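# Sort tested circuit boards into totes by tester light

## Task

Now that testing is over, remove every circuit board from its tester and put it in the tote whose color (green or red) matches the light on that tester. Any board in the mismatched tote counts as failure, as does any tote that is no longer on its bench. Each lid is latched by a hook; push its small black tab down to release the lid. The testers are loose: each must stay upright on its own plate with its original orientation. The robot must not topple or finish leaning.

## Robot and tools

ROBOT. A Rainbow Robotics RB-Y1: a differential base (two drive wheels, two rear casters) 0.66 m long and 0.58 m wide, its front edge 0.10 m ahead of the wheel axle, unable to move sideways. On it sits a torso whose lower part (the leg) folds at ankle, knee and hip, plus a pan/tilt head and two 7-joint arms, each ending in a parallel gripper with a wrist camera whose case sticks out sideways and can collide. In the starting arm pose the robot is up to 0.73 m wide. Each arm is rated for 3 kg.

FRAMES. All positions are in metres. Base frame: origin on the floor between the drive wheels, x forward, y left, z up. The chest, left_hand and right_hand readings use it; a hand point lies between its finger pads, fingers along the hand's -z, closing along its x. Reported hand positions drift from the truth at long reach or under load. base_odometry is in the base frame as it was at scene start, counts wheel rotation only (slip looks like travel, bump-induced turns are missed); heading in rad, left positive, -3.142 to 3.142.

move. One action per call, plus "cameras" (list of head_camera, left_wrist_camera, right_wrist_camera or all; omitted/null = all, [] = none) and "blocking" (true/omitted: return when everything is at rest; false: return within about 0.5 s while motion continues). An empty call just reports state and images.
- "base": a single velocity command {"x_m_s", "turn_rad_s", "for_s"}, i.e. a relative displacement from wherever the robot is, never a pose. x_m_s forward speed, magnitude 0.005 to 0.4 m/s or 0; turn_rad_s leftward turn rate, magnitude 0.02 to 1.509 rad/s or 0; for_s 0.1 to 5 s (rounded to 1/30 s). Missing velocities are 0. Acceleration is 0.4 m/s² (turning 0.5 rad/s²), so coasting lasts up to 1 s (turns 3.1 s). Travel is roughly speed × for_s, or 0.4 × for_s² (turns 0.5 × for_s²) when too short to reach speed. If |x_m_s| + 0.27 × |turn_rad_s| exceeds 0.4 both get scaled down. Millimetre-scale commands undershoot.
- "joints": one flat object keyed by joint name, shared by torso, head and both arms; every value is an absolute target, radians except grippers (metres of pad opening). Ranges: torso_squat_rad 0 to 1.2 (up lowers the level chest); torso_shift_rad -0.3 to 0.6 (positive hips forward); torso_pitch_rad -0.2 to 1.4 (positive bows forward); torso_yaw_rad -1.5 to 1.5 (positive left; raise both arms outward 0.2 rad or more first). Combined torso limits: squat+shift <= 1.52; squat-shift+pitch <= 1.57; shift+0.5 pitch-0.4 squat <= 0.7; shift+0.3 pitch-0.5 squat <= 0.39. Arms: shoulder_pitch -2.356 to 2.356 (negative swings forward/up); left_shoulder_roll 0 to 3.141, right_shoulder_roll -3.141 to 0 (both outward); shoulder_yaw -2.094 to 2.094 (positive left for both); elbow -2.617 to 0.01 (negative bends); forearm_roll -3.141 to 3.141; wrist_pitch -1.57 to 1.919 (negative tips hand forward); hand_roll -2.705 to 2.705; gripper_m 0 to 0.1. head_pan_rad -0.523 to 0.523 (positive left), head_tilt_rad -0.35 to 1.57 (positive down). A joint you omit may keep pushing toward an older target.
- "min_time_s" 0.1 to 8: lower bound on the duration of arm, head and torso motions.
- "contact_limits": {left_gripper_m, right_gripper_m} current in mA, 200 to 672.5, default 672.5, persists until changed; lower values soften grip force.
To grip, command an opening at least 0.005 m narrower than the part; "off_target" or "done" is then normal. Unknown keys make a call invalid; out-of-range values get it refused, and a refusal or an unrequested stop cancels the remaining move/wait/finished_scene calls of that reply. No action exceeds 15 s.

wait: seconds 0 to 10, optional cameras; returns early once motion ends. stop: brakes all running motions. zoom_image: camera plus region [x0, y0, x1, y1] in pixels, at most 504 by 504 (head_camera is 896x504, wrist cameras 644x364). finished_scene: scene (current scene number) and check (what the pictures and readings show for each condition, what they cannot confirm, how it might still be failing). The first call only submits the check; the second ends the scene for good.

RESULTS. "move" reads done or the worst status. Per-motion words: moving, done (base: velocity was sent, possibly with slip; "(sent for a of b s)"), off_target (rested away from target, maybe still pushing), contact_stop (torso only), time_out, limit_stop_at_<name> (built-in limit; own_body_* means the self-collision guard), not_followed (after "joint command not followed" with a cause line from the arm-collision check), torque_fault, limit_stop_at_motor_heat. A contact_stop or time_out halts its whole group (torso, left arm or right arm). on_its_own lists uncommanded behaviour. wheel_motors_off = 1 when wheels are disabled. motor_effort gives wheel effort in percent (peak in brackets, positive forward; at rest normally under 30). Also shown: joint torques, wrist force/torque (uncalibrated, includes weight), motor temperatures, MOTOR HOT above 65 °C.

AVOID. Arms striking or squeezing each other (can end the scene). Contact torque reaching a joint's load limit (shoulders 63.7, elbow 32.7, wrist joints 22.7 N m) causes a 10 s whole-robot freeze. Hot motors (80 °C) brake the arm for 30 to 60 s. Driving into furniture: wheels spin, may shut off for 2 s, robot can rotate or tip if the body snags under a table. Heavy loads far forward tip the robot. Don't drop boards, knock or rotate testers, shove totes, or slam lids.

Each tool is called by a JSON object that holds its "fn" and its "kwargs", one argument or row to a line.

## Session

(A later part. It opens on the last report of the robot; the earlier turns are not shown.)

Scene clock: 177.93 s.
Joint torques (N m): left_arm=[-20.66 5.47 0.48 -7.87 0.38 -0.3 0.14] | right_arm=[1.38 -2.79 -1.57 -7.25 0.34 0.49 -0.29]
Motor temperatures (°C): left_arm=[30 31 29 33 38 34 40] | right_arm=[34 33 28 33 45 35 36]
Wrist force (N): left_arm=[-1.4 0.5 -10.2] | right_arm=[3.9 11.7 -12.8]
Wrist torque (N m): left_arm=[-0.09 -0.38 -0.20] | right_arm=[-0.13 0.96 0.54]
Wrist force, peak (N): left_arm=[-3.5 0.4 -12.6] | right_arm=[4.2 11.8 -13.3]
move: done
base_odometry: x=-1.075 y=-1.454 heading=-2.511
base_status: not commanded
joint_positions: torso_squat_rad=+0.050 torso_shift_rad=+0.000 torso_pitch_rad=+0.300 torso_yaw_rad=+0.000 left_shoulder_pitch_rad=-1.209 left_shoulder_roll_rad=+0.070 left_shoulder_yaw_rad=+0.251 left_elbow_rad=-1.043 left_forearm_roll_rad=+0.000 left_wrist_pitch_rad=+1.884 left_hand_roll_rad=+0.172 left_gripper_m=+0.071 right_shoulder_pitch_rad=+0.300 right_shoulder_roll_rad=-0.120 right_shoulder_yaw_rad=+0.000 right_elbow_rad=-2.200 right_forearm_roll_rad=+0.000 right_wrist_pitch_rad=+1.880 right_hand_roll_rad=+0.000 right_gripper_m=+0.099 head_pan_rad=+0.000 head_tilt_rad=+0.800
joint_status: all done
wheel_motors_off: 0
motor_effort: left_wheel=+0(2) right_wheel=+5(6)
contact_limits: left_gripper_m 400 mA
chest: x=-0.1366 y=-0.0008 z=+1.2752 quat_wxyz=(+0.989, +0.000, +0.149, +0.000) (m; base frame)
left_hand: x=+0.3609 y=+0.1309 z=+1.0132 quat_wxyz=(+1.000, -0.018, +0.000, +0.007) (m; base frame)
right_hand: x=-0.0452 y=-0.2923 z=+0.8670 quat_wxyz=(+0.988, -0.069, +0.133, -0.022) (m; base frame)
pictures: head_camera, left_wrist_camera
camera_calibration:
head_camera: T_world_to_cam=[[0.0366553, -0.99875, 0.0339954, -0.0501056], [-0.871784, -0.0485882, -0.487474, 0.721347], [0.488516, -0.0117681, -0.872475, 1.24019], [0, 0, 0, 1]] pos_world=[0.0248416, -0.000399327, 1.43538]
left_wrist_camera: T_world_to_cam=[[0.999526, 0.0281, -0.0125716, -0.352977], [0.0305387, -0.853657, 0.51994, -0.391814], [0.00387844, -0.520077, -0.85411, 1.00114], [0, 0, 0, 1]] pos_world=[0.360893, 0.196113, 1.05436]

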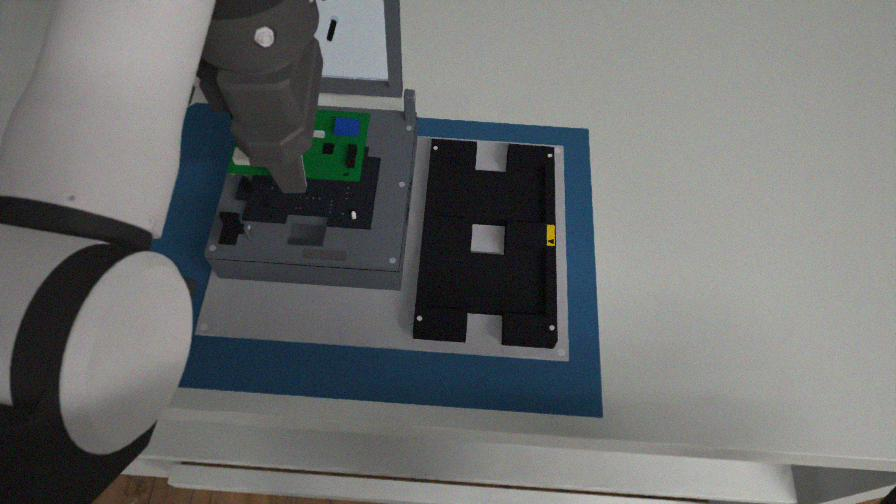

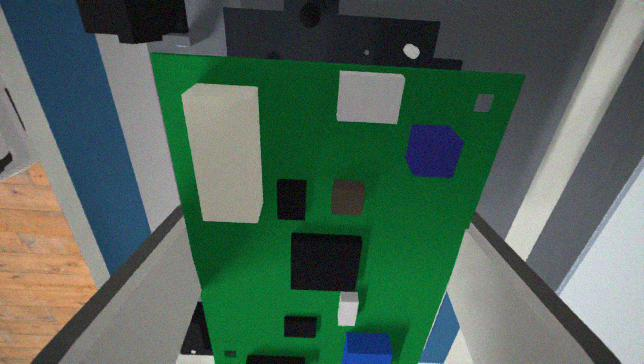

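{"fn": "move", "kwargs": {
  "base": {"x_m_s":-0.3,"for_s":2.0},
  "cameras": ["head_camera"]
}}

{"fn": "move", "kwargs": {
  "joints": {"left_shoulder_pitch_rad":-0.75,"left_shoulder_roll_rad":0.45,"left_shoulder_yaw_rad":0.25,"left_elbow_rad":-1.65,"left_wrist_pitch_rad":1.884,"left_hand_roll_rad":0.312,"torso_pitch_rad":0.0,"head_tilt_rad":0.4},
  "base": {"turn_rad_s":0.8,"for_s":3.64},
  "cameras": ["head_camera"]
}}

Scene clock: 191.77 s.
Joint torques (N m): left_arm=[-20.72 5.69 0.53 -7.93 0.32 -0.25 0.27] | right_arm=[1.49 -2.68 -1.63 -7.2 0.25 0.37 -0.26]
Motor temperatures (°C): left_arm=[30 31 29 33 37 34 40] | right_arm=[34 33 28 33 45 35 36]
Wrist force (N): left_arm=[-1.5 0.8 -10.2] | right_arm=[3.6 11.7 -13.1]
Wrist torque (N m): left_arm=[-0.13 -0.40 -0.19] | right_arm=[-0.11 0.92 0.54]
Wrist force, peak (N): left_arm=[-1.1 0.7 -10.8] | right_arm=[3.6 11.9 -13.2]
move: done
base_odometry: x=-0.590 y=-1.100 heading=-2.511
base_status: done (sent for 2 of 2 s)
joint_positions: torso_squat_rad=+0.050 torso_shift_rad=+0.000 torso_pitch_rad=+0.300 torso_yaw_rad=+0.000 left_shoulder_pitch_rad=-1.209 left_shoulder_roll_rad=+0.070 left_shoulder_yaw_rad=+0.251 left_elbow_rad=-1.043 left_forearm_roll_rad=+0.000 left_wrist_pitch_rad=+1.884 left_hand_roll_rad=+0.172 left_gripper_m=+0.071 right_shoulder_pitch_rad=+0.300 right_shoulder_roll_rad=-0.120 right_shoulder_yaw_rad=+0.000 right_elbow_rad=-2.200 right_forearm_roll_rad=+0.000 right_wrist_pitch_rad=+1.880 right_hand_roll_rad=+0.000 right_gripper_m=+0.099 head_pan_rad=+0.000 head_tilt_rad=+0.800
joint_status: not commanded
wheel_motors_off: 0
motor_effort: left_wheel=-2(23) right_wheel=+6(29)
contact_limits: left_gripper_m 400 mA
chest: x=-0.1366 y=-0.0008 z=+1.2752 quat_wxyz=(+0.989, +0.000, +0.149, +0.000) (m; base frame)
left_hand: x=+0.3608 y=+0.1309 z=+1.0133 quat_wxyz=(+1.000, -0.018, +0.000, +0.007) (m; base frame)
right_hand: x=-0.0452 y=-0.2923 z=+0.8670 quat_wxyz=(+0.988, -0.069, +0.133, -0.022) (m; base frame)
pictures: head_camera
camera_calibration:
head_camera: T_world_to_cam=[[0.03665, -0.99875, 0.0340014, -0.0501117], [-0.871704, -0.0485884, -0.487618, 0.721481], [0.48866, -0.011768, -0.872395, 1.24016], [0, 0, 0, 1]] pos_world=[0.0247389, -0.000399203, 1.43542]

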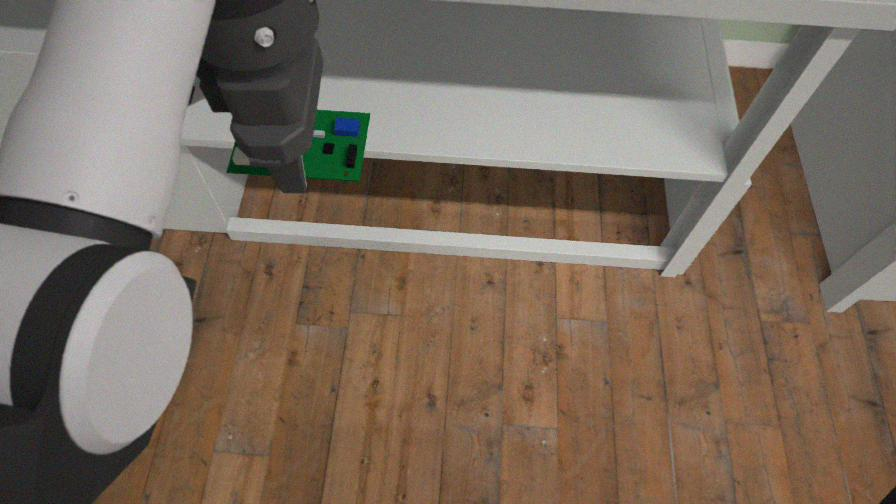

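Scene clock: 197.30 s.
Joint torques (N m): left_arm=[-18.57 9.19 1.96 -7.04 -0.1 -1.09 0.14] | right_arm=[-4.29 -2.59 -1.38 -7.76 0.29 -0.31 -0.25]
Motor temperatures (°C): left_arm=[30 31 29 33 37 34 40] | right_arm=[34 33 28 33 45 35 36]
Wrist force (N): left_arm=[-5.5 0.2 -8.7] | right_arm=[2.4 11.4 -13.2]
Wrist torque (N m): left_arm=[-0.11 -0.60 -0.17] | right_arm=[-0.08 0.90 0.52]
Wrist force, peak (N): left_arm=[-2.1 0.5 -11.5] | right_arm=[3.8 11.7 -13.3]
move: done
base_odometry: x=-0.590 y=-1.100 heading=+0.395
base_status: done (sent for 3.63 of 3.63 s)
joint_positions: torso_squat_rad=+0.050 torso_shift_rad=+0.000 torso_pitch_rad=+0.000 torso_yaw_rad=+0.000 left_shoulder_pitch_rad=-0.750 left_shoulder_roll_rad=+0.450 left_shoulder_yaw_rad=+0.250 left_elbow_rad=-1.650 left_forearm_roll_rad=+0.000 left_wrist_pitch_rad=+1.884 left_hand_roll_rad=+0.312 left_gripper_m=+0.071 right_shoulder_pitch_rad=+0.300 right_shoulder_roll_rad=-0.120 right_shoulder_yaw_rad=+0.000 right_elbow_rad=-2.200 right_forearm_roll_rad=+0.000 right_wrist_pitch_rad=+1.880 right_hand_roll_rad=+0.000 right_gripper_m=+0.099 head_pan_rad=+0.000 head_tilt_rad=+0.400
joint_status: all done
wheel_motors_off: 0
motor_effort: left_wheel=+1(27) right_wheel=+5(30)
contact_limits: left_gripper_m 400 mA
chest: x=-0.2281 y=-0.0008 z=+1.2891 quat_wxyz=(+1.000, +0.000, +0.000, +0.000) (m; base frame)
left_hand: x=+0.2811 y=+0.3948 z=+1.2075 quat_wxyz=(+0.920, +0.107, -0.299, +0.232) (m; base frame)
right_hand: x=-0.0202 y=-0.2924 z=+0.9261 quat_wxyz=(+0.997, -0.065, -0.016, -0.033) (m; base frame)
pictures: head_camera
camera_calibration:
head_camera: T_world_to_cam=[[0.00558487, -0.998761, 0.0494454, -0.0750458], [-0.35256, -0.0482377, -0.934545, 1.37784], [0.935773, -0.0122132, -0.352393, 0.656637], [0, 0, 0, 1]] pos_world=[-0.128272, -0.000469255, 1.52276]

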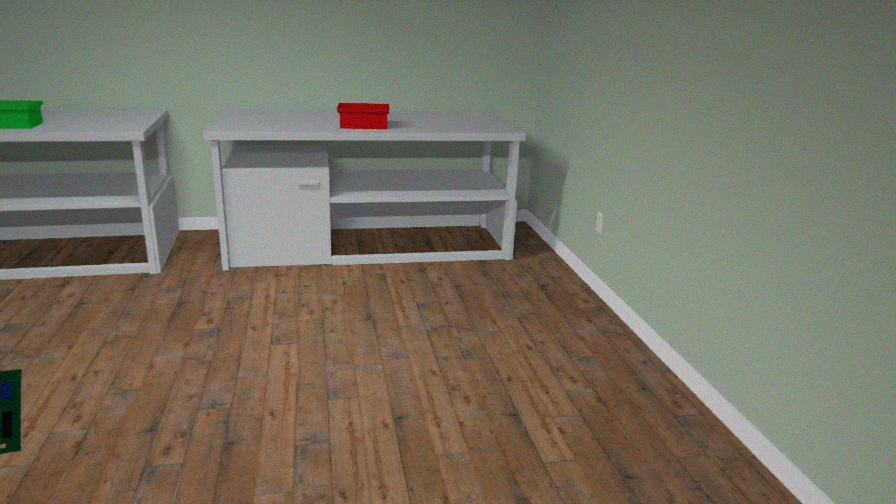

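{"fn": "move", "kwargs": {
  "base": {"x_m_s":0.4,"for_s":4.9},
  "cameras": []
}}

{"fn": "move", "kwargs": {
  "base": {"x_m_s":0.4,"for_s":1.25},
  "cameras": []
}}

{"fn": "move", "kwargs": {
  "base": {"turn_rad_s":0.3,"for_s":0.83},
  "cameras": ["head_camera"]
}}

Scene clock: 218.77 s.
Joint torques (N m): left_arm=[-18.72 9.33 1.88 -6.78 -0.14 -1.06 0.15] | right_arm=[-4.34 -2.42 -1.53 -7.68 0.2 -0.3 -0.28]
Motor temperatures (°C): left_arm=[30 31 29 33 37 34 40] | right_arm=[34 33 28 33 45 35 36]
Wrist force (N): left_arm=[-5.5 0.4 -8.9] | right_arm=[1.9 11.6 -13.1]
Wrist torque (N m): left_arm=[-0.14 -0.59 -0.16] | right_arm=[-0.11 0.86 0.52]
Wrist force, peak (N): left_arm=[-5.6 0.3 -9.2] | right_arm=[2.2 11.8 -13.3]
move: done
base_odometry: x=+1.218 y=-0.345 heading=+0.396
base_status: done (sent for 4.9 of 4.9 s)
joint_positions: torso_squat_rad=+0.050 torso_shift_rad=+0.000 torso_pitch_rad=+0.000 torso_yaw_rad=+0.000 left_shoulder_pitch_rad=-0.750 left_shoulder_roll_rad=+0.450 left_shoulder_yaw_rad=+0.250 left_elbow_rad=-1.650 left_forearm_roll_rad=+0.000 left_wrist_pitch_rad=+1.884 left_hand_roll_rad=+0.312 left_gripper_m=+0.071 right_shoulder_pitch_rad=+0.300 right_shoulder_roll_rad=-0.120 right_shoulder_yaw_rad=+0.000 right_elbow_rad=-2.200 right_forearm_roll_rad=+0.000 right_wrist_pitch_rad=+1.880 right_hand_roll_rad=+0.000 right_gripper_m=+0.099 head_pan_rad=+0.000 head_tilt_rad=+0.400
joint_status: not commanded
wheel_motors_off: 0
motor_effort: left_wheel=+1(29) right_wheel=-3(33)
contact_limits: left_gripper_m 400 mA
chest: x=-0.2280 y=-0.0008 z=+1.2891 quat_wxyz=(+1.000, +0.000, +0.000, +0.000) (m; base frame)
left_hand: x=+0.2812 y=+0.3948 z=+1.2074 quat_wxyz=(+0.920, +0.107, -0.298, +0.232) (m; base frame)
right_hand: x=-0.0202 y=-0.2924 z=+0.9261 quat_wxyz=(+0.997, -0.065, -0.016, -0.033) (m; base frame)
pictures: none
No camera images: "cameras" was empty.

Scene clock: 221.60 s.
Joint torques (N m): left_arm=[-18.84 9.21 1.82 -6.81 -0.07 -1.09 0.18] | right_arm=[-4.3 -2.52 -1.61 -7.62 0.19 -0.25 -0.32]
Motor temperatures (°C): left_arm=[30 31 29 33 37 34 40] | right_arm=[34 33 28 33 45 35 36]
Wrist force (N): left_arm=[-5.5 0.5 -8.7] | right_arm=[2.2 11.5 -13.3]
Wrist torque (N m): left_arm=[-0.14 -0.61 -0.16] | right_arm=[-0.10 0.88 0.51]
Wrist force, peak (N): left_arm=[-5.9 0.3 -9.1] | right_arm=[2.4 11.7 -13.4]
move: done
base_odometry: x=+1.686 y=-0.149 heading=+0.396
base_status: done (sent for 1.27 of 1.27 s)
joint_positions: torso_squat_rad=+0.050 torso_shift_rad=+0.000 torso_pitch_rad=+0.000 torso_yaw_rad=+0.000 left_shoulder_pitch_rad=-0.750 left_shoulder_roll_rad=+0.450 left_shoulder_yaw_rad=+0.250 left_elbow_rad=-1.650 left_forearm_roll_rad=+0.000 left_wrist_pitch_rad=+1.884 left_hand_roll_rad=+0.312 left_gripper_m=+0.071 right_shoulder_pitch_rad=+0.300 right_shoulder_roll_rad=-0.120 right_shoulder_yaw_rad=+0.000 right_elbow_rad=-2.200 right_forearm_roll_rad=+0.000 right_wrist_pitch_rad=+1.880 right_hand_roll_rad=+0.000 right_gripper_m=+0.099 head_pan_rad=+0.000 head_tilt_rad=+0.400
joint_status: not commanded
wheel_motors_off: 0
motor_effort: left_wheel=+1(27) right_wheel=-3(19)
contact_limits: left_gripper_m 400 mA
chest: x=-0.2280 y=-0.0008 z=+1.2891 quat_wxyz=(+1.000, +0.000, +0.000, +0.000) (m; base frame)
left_hand: x=+0.2812 y=+0.3948 z=+1.2074 quat_wxyz=(+0.920, +0.107, -0.298, +0.232) (m; base frame)
right_hand: x=-0.0202 y=-0.2924 z=+0.9261 quat_wxyz=(+0.997, -0.065, -0.016, -0.033) (m; base frame)
pictures: none
No camera images: "cameras" was empty.

Scene clock: 223.40 s.
Joint torques (N m): left_arm=[-18.47 9.21 2.01 -6.89 -0.14 -1.11 0.21] | right_arm=[-4.34 -2.33 -1.22 -7.72 0.26 -0.15 -0.2]
Motor temperatures (°C): left_arm=[30 31 29 33 37 34 40] | right_arm=[34 33 28 33 45 35 36]
Wrist force (N): left_arm=[-5.4 0.2 -9.0] | right_arm=[1.9 11.7 -13.1]
Wrist torque (N m): left_arm=[-0.11 -0.59 -0.17] | right_arm=[-0.12 0.84 0.51]
Wrist force, peak (N): left_arm=[-5.5 0.1 -9.1] | right_arm=[2.1 11.9 -13.2]
move: done
base_odometry: x=+1.686 y=-0.149 heading=+0.646
base_status: done (sent for 0.83 of 0.83 s)
joint_positions: torso_squat_rad=+0.050 torso_shift_rad=+0.000 torso_pitch_rad=+0.000 torso_yaw_rad=+0.000 left_shoulder_pitch_rad=-0.750 left_shoulder_roll_rad=+0.450 left_shoulder_yaw_rad=+0.250 left_elbow_rad=-1.650 left_forearm_roll_rad=+0.000 left_wrist_pitch_rad=+1.884 left_hand_roll_rad=+0.312 left_gripper_m=+0.071 right_shoulder_pitch_rad=+0.300 right_shoulder_roll_rad=-0.120 right_shoulder_yaw_rad=+0.000 right_elbow_rad=-2.200 right_forearm_roll_rad=+0.000 right_wrist_pitch_rad=+1.880 right_hand_roll_rad=+0.000 right_gripper_m=+0.099 head_pan_rad=+0.000 head_tilt_rad=+0.400
joint_status: not commanded
wheel_motors_off: 0
motor_effort: left_wheel=-1(28) right_wheel=+0(30)
contact_limits: left_gripper_m 400 mA
chest: x=-0.2280 y=-0.0008 z=+1.2891 quat_wxyz=(+1.000, +0.000, +0.000, +0.000) (m; base frame)
left_hand: x=+0.2812 y=+0.3948 z=+1.2074 quat_wxyz=(+0.920, +0.107, -0.298, +0.232) (m; base frame)
right_hand: x=-0.0202 y=-0.2924 z=+0.9260 quat_wxyz=(+0.997, -0.065, -0.016, -0.033) (m; base frame)
pictures: head_camera
camera_calibration:
head_camera: T_world_to_cam=[[0.00558805, -0.998763, 0.0494082, -0.0750147], [-0.352767, -0.0482013, -0.934469, 1.37775], [0.935695, -0.0122077, -0.3526, 0.656756], [0, 0, 0, 1]] pos_world=[-0.128081, -0.000495184, 1.52274]

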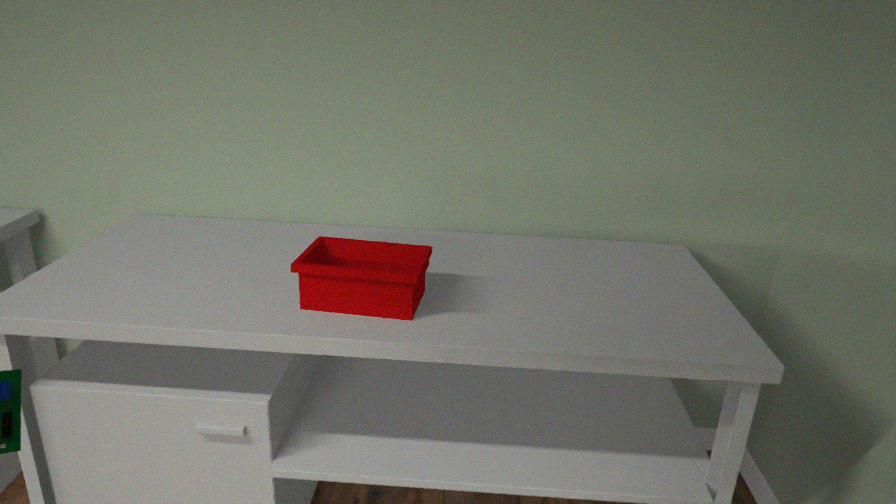

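{"fn": "move", "kwargs": {
  "joints": {"torso_pitch_rad":0.43,"left_shoulder_pitch_rad":-1.572,"left_shoulder_roll_rad":0.23,"left_shoulder_yaw_rad":0.327,"left_elbow_rad":-0.834,"left_wrist_pitch_rad":1.915,"left_hand_roll_rad":0.0,"head_tilt_rad":0.6},
  "base": {"x_m_s":0.3,"for_s":2.33},
  "cameras": ["head_camera","left_wrist_camera"]
}}

Scene clock: 239.93 s.
Joint torques (N m): left_arm=[-22.91 7.55 0.65 -7.44 0.19 -0.03 0.3] | right_arm=[3.72 -2.82 -1.81 -6.82 0.29 0.67 -0.22]
Motor temperatures (°C): left_arm=[30 31 29 33 37 34 40] | right_arm=[34 33 28 33 45 35 36]
Wrist force (N): left_arm=[-1.7 0.8 -9.7] | right_arm=[4.7 11.6 -12.8]
Wrist torque (N m): left_arm=[-0.14 -0.41 -0.16] | right_arm=[-0.09 1.02 0.55]
Wrist force, peak (N): left_arm=[-5.6 1.0 -9.6] | right_arm=[5.3 11.8 -12.8]
move: done
base_odometry: x=+2.245 y=+0.272 heading=+0.646
base_status: done (sent for 2.33 of 2.33 s)
joint_positions: torso_squat_rad=+0.050 torso_shift_rad=+0.000 torso_pitch_rad=+0.430 torso_yaw_rad=+0.000 left_shoulder_pitch_rad=-1.572 left_shoulder_roll_rad=+0.230 left_shoulder_yaw_rad=+0.327 left_elbow_rad=-0.834 left_forearm_roll_rad=+0.000 left_wrist_pitch_rad=+1.915 left_hand_roll_rad=+0.000 left_gripper_m=+0.071 right_shoulder_pitch_rad=+0.300 right_shoulder_roll_rad=-0.120 right_shoulder_yaw_rad=+0.000 right_elbow_rad=-2.200 right_forearm_roll_rad=+0.000 right_wrist_pitch_rad=+1.880 right_hand_roll_rad=+0.000 right_gripper_m=+0.099 head_pan_rad=+0.000 head_tilt_rad=+0.600
joint_status: all done
wheel_motors_off: 0
motor_effort: left_wheel=-2(32) right_wheel=-3(39)
contact_limits: left_gripper_m 400 mA
chest: x=-0.0990 y=-0.0007 z=+1.2609 quat_wxyz=(+0.977, +0.000, +0.213, +0.000) (m; base frame)
left_hand: x=+0.4462 y=+0.1545 z=+1.0699 quat_wxyz=(+0.998, -0.015, -0.011, -0.056) (m; base frame)
right_hand: x=-0.0614 y=-0.2923 z=+0.8443 quat_wxyz=(+0.978, -0.070, +0.197, -0.018) (m; base frame)
pictures: head_camera, left_wrist_camera
camera_calibration:
head_camera: T_world_to_cam=[[0.034053, -0.998752, 0.0365234, -0.0550272], [-0.835524, -0.0485022, -0.547308, 0.847135], [0.548397, -0.0118787, -0.836134, 1.13521], [0, 0, 0, 1]] pos_world=[0.0871299, -0.000385901, 1.41484]
left_wrist_camera: T_world_to_cam=[[0.995357, -0.0956977, 0.0103251, -0.441712], [-0.0874258, -0.853981, 0.512907, -0.343581], [-0.0402666, -0.511428, -0.858382, 1.0844], [0, 0, 0, 1]] pos_world=[0.453288, 0.218913, 1.11162]

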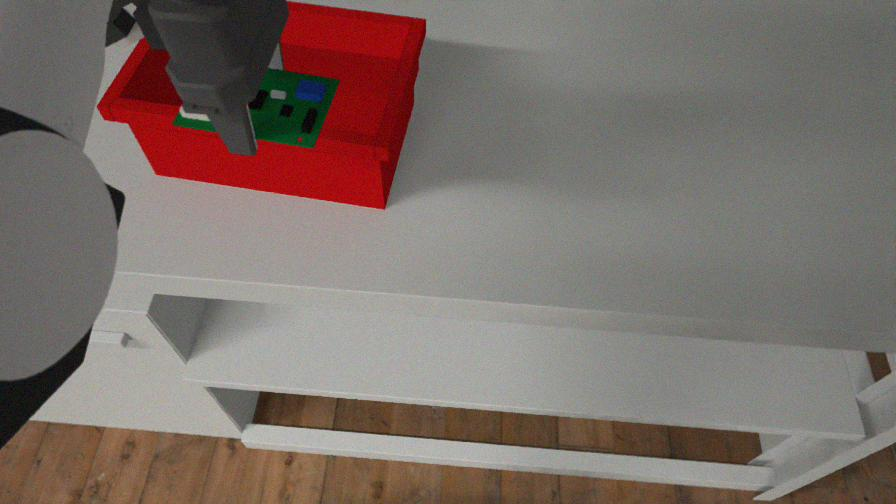

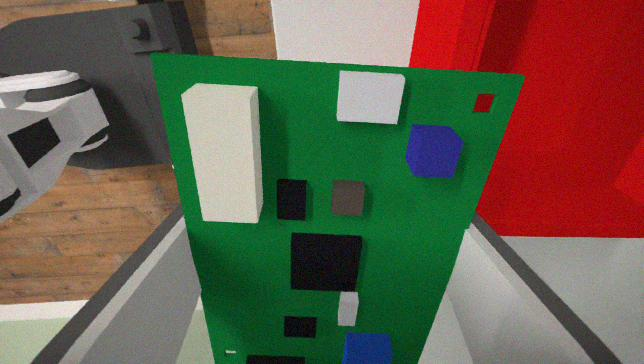

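{"fn": "move", "kwargs": {
  "base": {"x_m_s":0.15,"for_s":0.8},
  "cameras": ["head_camera","left_wrist_camera"]
}}

Scene clock: 272.13 s.
Joint torques (N m): left_arm=[-22.91 7.52 0.66 -7.49 0.21 0.02 0.29] | right_arm=[3.66 -2.81 -1.82 -6.75 0.28 0.6 -0.32]
Motor temperatures (°C): left_arm=[31 31 29 33 37 34 40] | right_arm=[34 33 28 32 45 35 36]
Wrist force (N): left_arm=[-1.6 0.9 -10.0] | right_arm=[4.5 11.8 -12.8]
Wrist torque (N m): left_arm=[-0.13 -0.40 -0.17] | right_arm=[-0.11 0.98 0.56]
Wrist force, peak (N): left_arm=[-1.6 0.9 -10.4] | right_arm=[5.1 12.1 -12.8]
move: done
base_odometry: x=+2.341 y=+0.344 heading=+0.646
base_status: done (sent for 0.8 of 0.8 s)
joint_positions: torso_squat_rad=+0.050 torso_shift_rad=+0.000 torso_pitch_rad=+0.430 torso_yaw_rad=+0.000 left_shoulder_pitch_rad=-1.572 left_shoulder_roll_rad=+0.230 left_shoulder_yaw_rad=+0.327 left_elbow_rad=-0.834 left_forearm_roll_rad=+0.000 left_wrist_pitch_rad=+1.915 left_hand_roll_rad=+0.000 left_gripper_m=+0.071 right_shoulder_pitch_rad=+0.300 right_shoulder_roll_rad=-0.120 right_shoulder_yaw_rad=+0.000 right_elbow_rad=-2.200 right_forearm_roll_rad=+0.000 right_wrist_pitch_rad=+1.880 right_hand_roll_rad=+0.000 right_gripper_m=+0.099 head_pan_rad=+0.000 head_tilt_rad=+0.600
joint_status: not commanded
wheel_motors_off: 0
motor_effort: left_wheel=+2(24) right_wheel=-4(22)
contact_limits: left_gripper_m 400 mA
chest: x=-0.0991 y=-0.0007 z=+1.2609 quat_wxyz=(+0.977, +0.000, +0.213, +0.000) (m; base frame)
left_hand: x=+0.4462 y=+0.1545 z=+1.0700 quat_wxyz=(+0.998, -0.015, -0.011, -0.056) (m; base frame)
right_hand: x=-0.0614 y=-0.2923 z=+0.8443 quat_wxyz=(+0.978, -0.070, +0.197, -0.018) (m; base frame)
pictures: head_camera, left_wrist_camera
camera_calibration:
head_camera: T_world_to_cam=[[0.0340513, -0.998752, 0.0365242, -0.0550285], [-0.835494, -0.0485019, -0.547354, 0.847174], [0.548443, -0.0118776, -0.836104, 1.1352], [0, 0, 0, 1]] pos_world=[0.0870912, -0.000386817, 1.41486]
left_wrist_camera: T_world_to_cam=[[0.995357, -0.0956956, 0.0103626, -0.441729], [-0.0874434, -0.853983, 0.512901, -0.343584], [-0.0402329, -0.511426, -0.858385, 1.08442], [0, 0, 0, 1]] pos_world=[0.453263, 0.218913, 1.11165]

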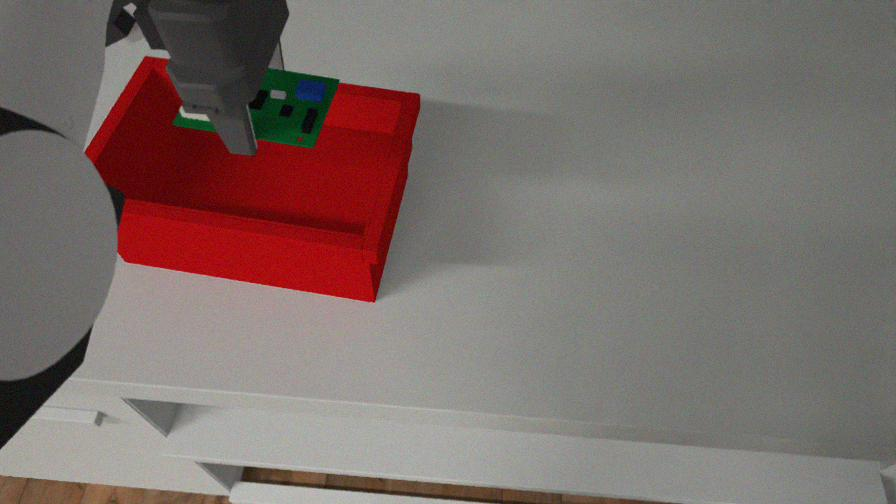

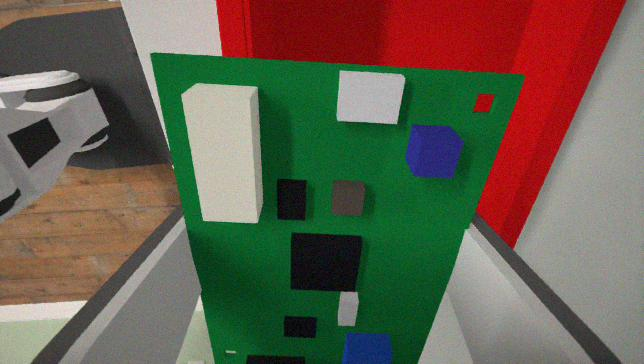

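{"fn": "move", "kwargs": {
  "base": {"x_m_s":0.1,"for_s":0.42},
  "cameras": []
}}

{"fn": "move", "kwargs": {
  "joints": {"torso_squat_rad":0.4},
  "cameras": ["head_camera","left_wrist_camera"]
}}

Scene clock: 284.77 s.
Joint torques (N m): left_arm=[-22.7 7.5 0.9 -7.54 0.24 -0.07 0.28] | right_arm=[3.51 -2.8 -1.78 -6.91 0.36 0.63 -0.28]
Motor temperatures (°C): left_arm=[31 31 29 33 37 34 40] | right_arm=[34 33 28 32 45 35 36]
Wrist force (N): left_arm=[-1.7 0.9 -9.7] | right_arm=[4.6 11.7 -12.5]
Wrist torque (N m): left_arm=[-0.15 -0.41 -0.16] | right_arm=[-0.11 1.00 0.55]
Wrist force, peak (N): left_arm=[-1.8 0.8 -10.3] | right_arm=[4.6 11.7 -13.2]
move: done
base_odometry: x=+2.375 y=+0.371 heading=+0.646
base_status: done (sent for 0.43 of 0.43 s)
joint_positions: torso_squat_rad=+0.050 torso_shift_rad=+0.000 torso_pitch_rad=+0.430 torso_yaw_rad=+0.000 left_shoulder_pitch_rad=-1.572 left_shoulder_roll_rad=+0.230 left_shoulder_yaw_rad=+0.327 left_elbow_rad=-0.834 left_forearm_roll_rad=+0.000 left_wrist_pitch_rad=+1.915 left_hand_roll_rad=+0.000 left_gripper_m=+0.071 right_shoulder_pitch_rad=+0.300 right_shoulder_roll_rad=-0.120 right_shoulder_yaw_rad=+0.000 right_elbow_rad=-2.200 right_forearm_roll_rad=+0.000 right_wrist_pitch_rad=+1.880 right_hand_roll_rad=+0.000 right_gripper_m=+0.099 head_pan_rad=+0.000 head_tilt_rad=+0.600
joint_status: not commanded
wheel_motors_off: 0
motor_effort: left_wheel=-1(25) right_wheel=-4(21)
contact_limits: left_gripper_m 400 mA
chest: x=-0.0990 y=-0.0007 z=+1.2609 quat_wxyz=(+0.977, +0.000, +0.213, +0.000) (m; base frame)
left_hand: x=+0.4462 y=+0.1545 z=+1.0699 quat_wxyz=(+0.998, -0.015, -0.011, -0.056) (m; base frame)
right_hand: x=-0.0614 y=-0.2923 z=+0.8443 quat_wxyz=(+0.978, -0.070, +0.197, -0.018) (m; base frame)
pictures: none
No camera images: "cameras" was empty.

Scene clock: 286.73 s.
Joint torques (N m): left_arm=[-22.69 7.27 0.79 -7.45 0.12 -0.01 0.28] | right_arm=[3.7 -2.59 -1.7 -6.79 0.33 0.64 -0.28]
Motor temperatures (°C): left_arm=[31 31 29 33 37 34 40] | right_arm=[34 33 28 32 45 35 36]
Wrist force (N): left_arm=[-1.6 0.4 -9.8] | right_arm=[4.5 11.9 -12.7]
Wrist torque (N m): left_arm=[-0.10 -0.39 -0.17] | right_arm=[-0.15 0.98 0.54]
Wrist force, peak (N): left_arm=[-2.0 0.7 -10.3] | right_arm=[5.0 11.9 -12.9]
move: done
base_odometry: x=+2.375 y=+0.371 heading=+0.646
base_status: not commanded
joint_positions: torso_squat_rad=+0.400 torso_shift_rad=+0.000 torso_pitch_rad=+0.430 torso_yaw_rad=+0.000 left_shoulder_pitch_rad=-1.572 left_shoulder_roll_rad=+0.230 left_shoulder_yaw_rad=+0.327 left_elbow_rad=-0.834 left_forearm_roll_rad=+0.000 left_wrist_pitch_rad=+1.915 left_hand_roll_rad=+0.000 left_gripper_m=+0.071 right_shoulder_pitch_rad=+0.300 right_shoulder_roll_rad=-0.120 right_shoulder_yaw_rad=+0.000 right_elbow_rad=-2.200 right_forearm_roll_rad=+0.000 right_wrist_pitch_rad=+1.880 right_hand_roll_rad=+0.000 right_gripper_m=+0.099 head_pan_rad=+0.000 head_tilt_rad=+0.600
joint_status: all done
wheel_motors_off: 0
motor_effort: left_wheel=+0(2) right_wheel=-3(5)
contact_limits: left_gripper_m 400 mA
chest: x=-0.0991 y=-0.0007 z=+1.2065 quat_wxyz=(+0.977, +0.000, +0.213, +0.000) (m; base frame)
left_hand: x=+0.4462 y=+0.1545 z=+1.0156 quat_wxyz=(+0.998, -0.015, -0.011, -0.056) (m; base frame)
right_hand: x=-0.0614 y=-0.2923 z=+0.7899 quat_wxyz=(+0.978, -0.070, +0.197, -0.018) (m; base frame)
pictures: head_camera, left_wrist_camera
camera_calibration:
head_camera: T_world_to_cam=[[0.03405, -0.998752, 0.0365251, -0.0530063], [-0.835479, -0.0485016, -0.547377, 0.817441], [0.548466, -0.0118777, -0.836088, 1.08971], [0, 0, 0, 1]] pos_world=[0.0870921, -0.000349746, 1.36048]
left_wrist_camera: T_world_to_cam=[[0.995356, -0.0956995, 0.0103949, -0.441207], [-0.0874633, -0.853982, 0.512899, -0.315656], [-0.0402071, -0.511426, -0.858386, 1.03776], [0, 0, 0, 1]] pos_world=[0.453274, 0.218948, 1.05728]

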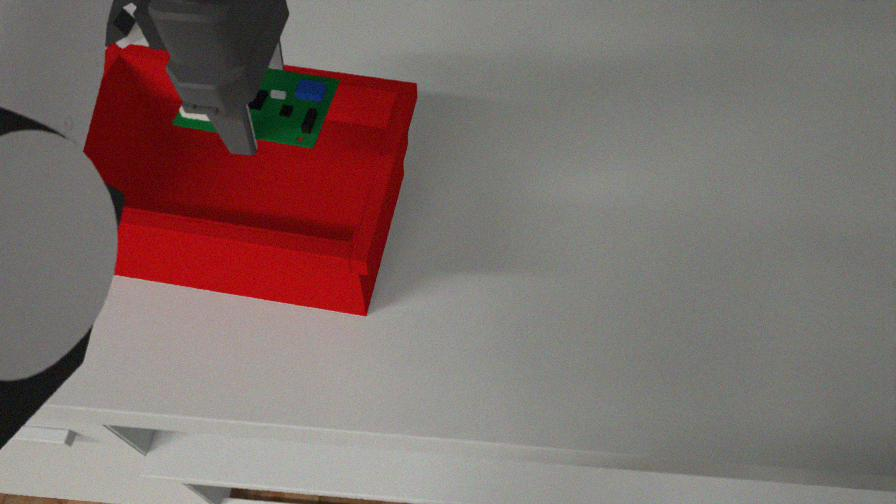

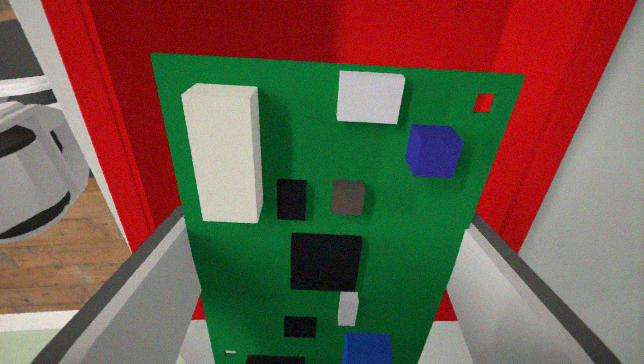

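{"fn": "move", "kwargs": {
  "joints": {"torso_squat_rad":0.6},
  "cameras": ["left_wrist_camera"]
}}

{"fn": "move", "kwargs": {
  "joints": {"torso_squat_rad":0.7},
  "cameras": ["head_camera","left_wrist_camera"]
}}

Scene clock: 295.30 s.
Joint torques (N m): left_arm=[-22.7 7.37 0.89 -7.42 0.14 -0.02 0.27] | right_arm=[3.61 -2.69 -1.55 -6.86 0.25 0.65 -0.18]
Motor temperatures (°C): left_arm=[31 31 29 33 37 34 40] | right_arm=[34 33 28 32 45 35 36]
Wrist force (N): left_arm=[-1.9 0.8 -9.8] | right_arm=[4.7 11.3 -12.7]
Wrist torque (N m): left_arm=[-0.12 -0.45 -0.20] | right_arm=[-0.06 1.02 0.55]
Wrist force, peak (N): left_arm=[-1.7 0.8 -10.3] | right_arm=[4.7 11.6 -13.3]
move: done
base_odometry: x=+2.375 y=+0.371 heading=+0.646
base_status: not commanded
joint_positions: torso_squat_rad=+0.600 torso_shift_rad=+0.000 torso_pitch_rad=+0.430 torso_yaw_rad=+0.000 left_shoulder_pitch_rad=-1.572 left_shoulder_roll_rad=+0.230 left_shoulder_yaw_rad=+0.327 left_elbow_rad=-0.834 left_forearm_roll_rad=+0.000 left_wrist_pitch_rad=+1.915 left_hand_roll_rad=+0.000 left_gripper_m=+0.071 right_shoulder_pitch_rad=+0.300 right_shoulder_roll_rad=-0.120 right_shoulder_yaw_rad=+0.000 right_elbow_rad=-2.200 right_forearm_roll_rad=+0.000 right_wrist_pitch_rad=+1.880 right_hand_roll_rad=+0.000 right_gripper_m=+0.099 head_pan_rad=+0.000 head_tilt_rad=+0.600
joint_status: all done
wheel_motors_off: 0
motor_effort: left_wheel=+0(2) right_wheel=-2(5)
contact_limits: left_gripper_m 400 mA
chest: x=-0.0990 y=-0.0007 z=+1.1395 quat_wxyz=(+0.977, +0.000, +0.213, +0.000) (m; base frame)
left_hand: x=+0.4462 y=+0.1546 z=+0.9486 quat_wxyz=(+0.998, -0.015, -0.011, -0.056) (m; base frame)
right_hand: x=-0.0614 y=-0.2922 z=+0.7229 quat_wxyz=(+0.978, -0.070, +0.197, -0.018) (m; base frame)
pictures: left_wrist_camera
camera_calibration:
left_wrist_camera: T_world_to_cam=[[0.995356, -0.0956995, 0.0103644, -0.440486], [-0.0874476, -0.853982, 0.512902, -0.281246], [-0.0402334, -0.511426, -0.858385, 0.980254], [0, 0, 0, 1]] pos_world=[0.453285, 0.218994, 0.990252]

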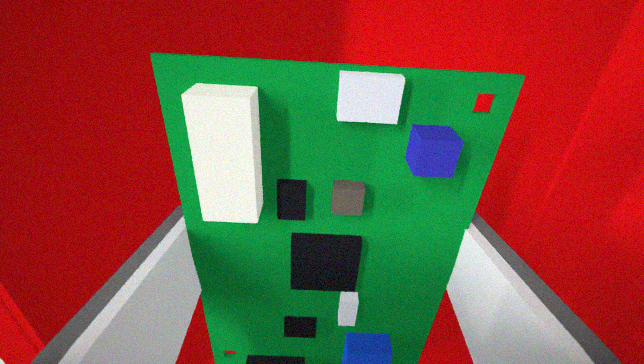

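Scene clock: 296.40 s.
Joint torques (N m): left_arm=[-22.94 7.55 0.74 -7.48 0.22 0.03 0.27] | right_arm=[3.64 -2.54 -1.61 -6.82 0.33 0.66 -0.29]
Motor temperatures (°C): left_arm=[31 31 29 33 37 34 40] | right_arm=[34 33 28 32 45 35 36]
Wrist force (N): left_arm=[-1.7 0.7 -10.0] | right_arm=[4.7 11.6 -12.7]
Wrist torque (N m): left_arm=[-0.11 -0.42 -0.19] | right_arm=[-0.10 1.01 0.54]
Wrist force, peak (N): left_arm=[-1.8 0.5 -10.5] | right_arm=[5.0 11.6 -13.3]
move: done
base_odometry: x=+2.375 y=+0.371 heading=+0.646
base_status: not commanded
joint_positions: torso_squat_rad=+0.700 torso_shift_rad=+0.000 torso_pitch_rad=+0.430 torso_yaw_rad=+0.000 left_shoulder_pitch_rad=-1.572 left_shoulder_roll_rad=+0.230 left_shoulder_yaw_rad=+0.327 left_elbow_rad=-0.834 left_forearm_roll_rad=+0.000 left_wrist_pitch_rad=+1.915 left_hand_roll_rad=+0.000 left_gripper_m=+0.071 right_shoulder_pitch_rad=+0.300 right_shoulder_roll_rad=-0.120 right_shoulder_yaw_rad=+0.000 right_elbow_rad=-2.200 right_forearm_roll_rad=+0.000 right_wrist_pitch_rad=+1.880 right_hand_roll_rad=+0.000 right_gripper_m=+0.099 head_pan_rad=+0.000 head_tilt_rad=+0.600
joint_status: all done
wheel_motors_off: 0
motor_effort: left_wheel=+1(2) right_wheel=-4(5)
contact_limits: left_gripper_m 400 mA
chest: x=-0.0990 y=-0.0006 z=+1.0971 quat_wxyz=(+0.977, +0.000, +0.213, +0.000) (m; base frame)
left_hand: x=+0.4462 y=+0.1546 z=+0.9062 quat_wxyz=(+0.998, -0.015, -0.011, -0.056) (m; base frame)
right_hand: x=-0.0614 y=-0.2922 z=+0.6805 quat_wxyz=(+0.978, -0.070, +0.197, -0.018) (m; base frame)
pictures: head_camera, left_wrist_camera
camera_calibration:
head_camera: T_world_to_cam=[[0.0340513, -0.998752, 0.0365237, -0.0489361], [-0.835499, -0.0485015, -0.547347, 0.757559], [0.548436, -0.0118776, -0.836108, 0.998287], [0, 0, 0, 1]] pos_world=[0.0871098, -0.000275015, 1.25111]
left_wrist_camera: T_world_to_cam=[[0.995357, -0.0956982, 0.0103575, -0.440035], [-0.087443, -0.853983, 0.512901, -0.259502], [-0.0402385, -0.511425, -0.858385, 0.94392], [0, 0, 0, 1]] pos_world=[0.453282, 0.219024, 0.947904]

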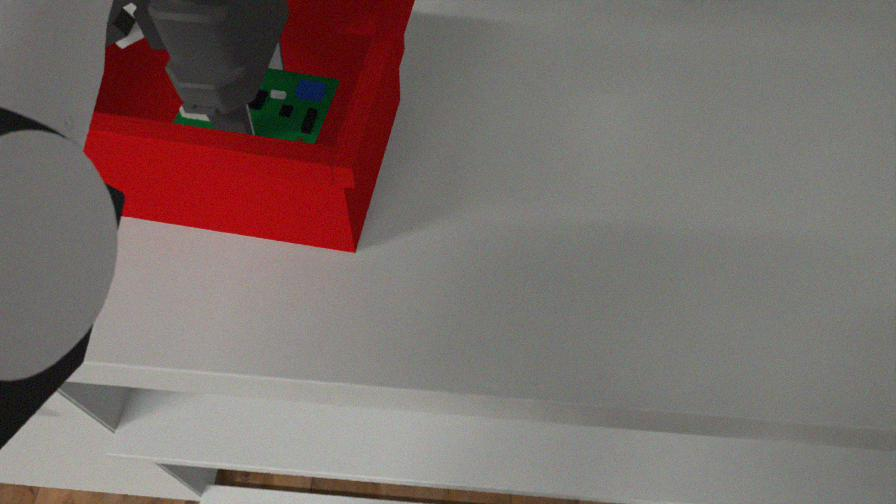

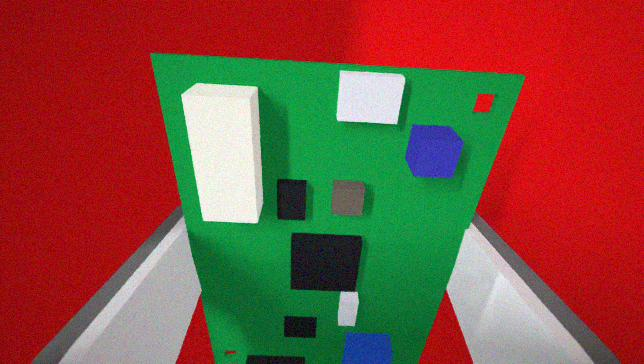

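{"fn": "move", "kwargs": {
  "joints": {"torso_squat_rad":0.718},
  "cameras": ["left_wrist_camera"]
}}

{"fn": "move", "kwargs": {
  "joints": {"torso_squat_rad":0.732},
  "cameras": ["left_wrist_camera"]
}}

Scene clock: 304.33 s.
Joint torques (N m): left_arm=[-22.84 7.28 0.92 -7.51 0.25 -0.03 0.34] | right_arm=[3.47 -2.65 -1.53 -6.92 0.27 0.61 -0.23]
Motor temperatures (°C): left_arm=[31 31 29 33 37 34 40] | right_arm=[34 33 28 32 45 35 36]
Wrist force (N): left_arm=[-1.8 1.1 -10.0] | right_arm=[4.6 11.6 -12.8]
Wrist torque (N m): left_arm=[-0.16 -0.42 -0.17] | right_arm=[-0.10 1.00 0.57]
Wrist force, peak (N): left_arm=[-1.8 1.2 -10.3] | right_arm=[4.6 11.8 -13.1]
move: done
base_odometry: x=+2.375 y=+0.371 heading=+0.646
base_status: not commanded
joint_positions: torso_squat_rad=+0.718 torso_shift_rad=+0.000 torso_pitch_rad=+0.430 torso_yaw_rad=+0.000 left_shoulder_pitch_rad=-1.572 left_shoulder_roll_rad=+0.230 left_shoulder_yaw_rad=+0.327 left_elbow_rad=-0.834 left_forearm_roll_rad=+0.000 left_wrist_pitch_rad=+1.915 left_hand_roll_rad=+0.000 left_gripper_m=+0.071 right_shoulder_pitch_rad=+0.300 right_shoulder_roll_rad=-0.120 right_shoulder_yaw_rad=+0.000 right_elbow_rad=-2.200 right_forearm_roll_rad=+0.000 right_wrist_pitch_rad=+1.880 right_hand_roll_rad=+0.000 right_gripper_m=+0.099 head_pan_rad=+0.000 head_tilt_rad=+0.600
joint_status: all done
wheel_motors_off: 0
motor_effort: left_wheel=+1(3) right_wheel=-3(5)
contact_limits: left_gripper_m 400 mA
chest: x=-0.0991 y=-0.0006 z=+1.0890 quat_wxyz=(+0.977, +0.000, +0.213, +0.000) (m; base frame)
left_hand: x=+0.4462 y=+0.1546 z=+0.8980 quat_wxyz=(+0.998, -0.015, -0.011, -0.056) (m; base frame)
right_hand: x=-0.0614 y=-0.2922 z=+0.6723 quat_wxyz=(+0.978, -0.070, +0.197, -0.018) (m; base frame)
pictures: left_wrist_camera
camera_calibration:
left_wrist_camera: T_world_to_cam=[[0.995358, -0.0956891, 0.0103397, -0.43992], [-0.0874262, -0.853986, 0.512898, -0.255291], [-0.0402488, -0.511421, -0.858387, 0.936892], [0, 0, 0, 1]] pos_world=[0.453268, 0.219036, 0.939703]

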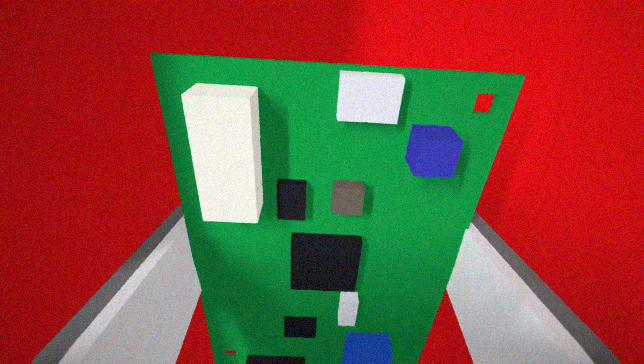

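Scene clock: 304.93 s.
Joint torques (N m): left_arm=[-23.12 7.33 0.94 -7.59 0.31 -0.04 0.3] | right_arm=[3.24 -2.89 -1.68 -6.89 0.3 0.6 -0.29]
Motor temperatures (°C): left_arm=[31 31 29 33 37 34 40] | right_arm=[34 33 28 32 45 35 36]
Wrist force (N): left_arm=[-1.9 0.7 -9.7] | right_arm=[4.4 11.8 -12.6]
Wrist torque (N m): left_arm=[-0.14 -0.42 -0.20] | right_arm=[-0.12 0.97 0.56]
Wrist force, peak (N): left_arm=[-1.6 0.8 -10.3] | right_arm=[4.8 11.9 -13.0]
move: done
base_odometry: x=+2.375 y=+0.371 heading=+0.646
base_status: not commanded
joint_positions: torso_squat_rad=+0.732 torso_shift_rad=+0.000 torso_pitch_rad=+0.430 torso_yaw_rad=+0.000 left_shoulder_pitch_rad=-1.572 left_shoulder_roll_rad=+0.230 left_shoulder_yaw_rad=+0.327 left_elbow_rad=-0.834 left_forearm_roll_rad=+0.000 left_wrist_pitch_rad=+1.915 left_hand_roll_rad=+0.000 left_gripper_m=+0.071 right_shoulder_pitch_rad=+0.300 right_shoulder_roll_rad=-0.120 right_shoulder_yaw_rad=+0.000 right_elbow_rad=-2.200 right_forearm_roll_rad=+0.000 right_wrist_pitch_rad=+1.880 right_hand_roll_rad=+0.000 right_gripper_m=+0.099 head_pan_rad=+0.000 head_tilt_rad=+0.600
joint_status: all done
wheel_motors_off: 0
motor_effort: left_wheel=+0(2) right_wheel=-4(5)
contact_limits: left_gripper_m 400 mA
chest: x=-0.0990 y=-0.0006 z=+1.0825 quat_wxyz=(+0.977, +0.000, +0.213, +0.000) (m; base frame)
left_hand: x=+0.4462 y=+0.1546 z=+0.8915 quat_wxyz=(+0.998, -0.015, -0.011, -0.056) (m; base frame)
right_hand: x=-0.0614 y=-0.2922 z=+0.6659 quat_wxyz=(+0.978, -0.070, +0.197, -0.018) (m; base frame)
pictures: left_wrist_camera
camera_calibration:
left_wrist_camera: T_world_to_cam=[[0.995358, -0.0956854, 0.0103119, -0.43983], [-0.0874088, -0.853988, 0.512898, -0.251953], [-0.0402706, -0.511419, -0.858387, 0.931316], [0, 0, 0, 1]] pos_world=[0.45327, 0.219042, 0.933192]

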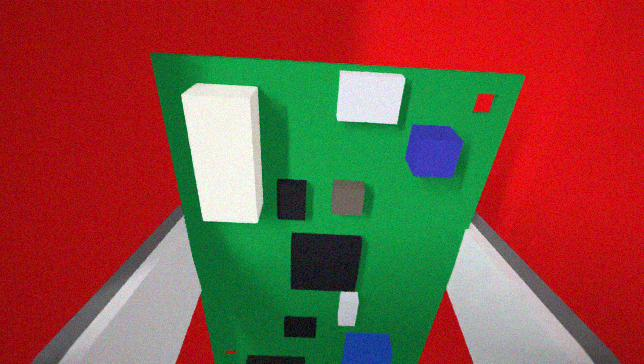

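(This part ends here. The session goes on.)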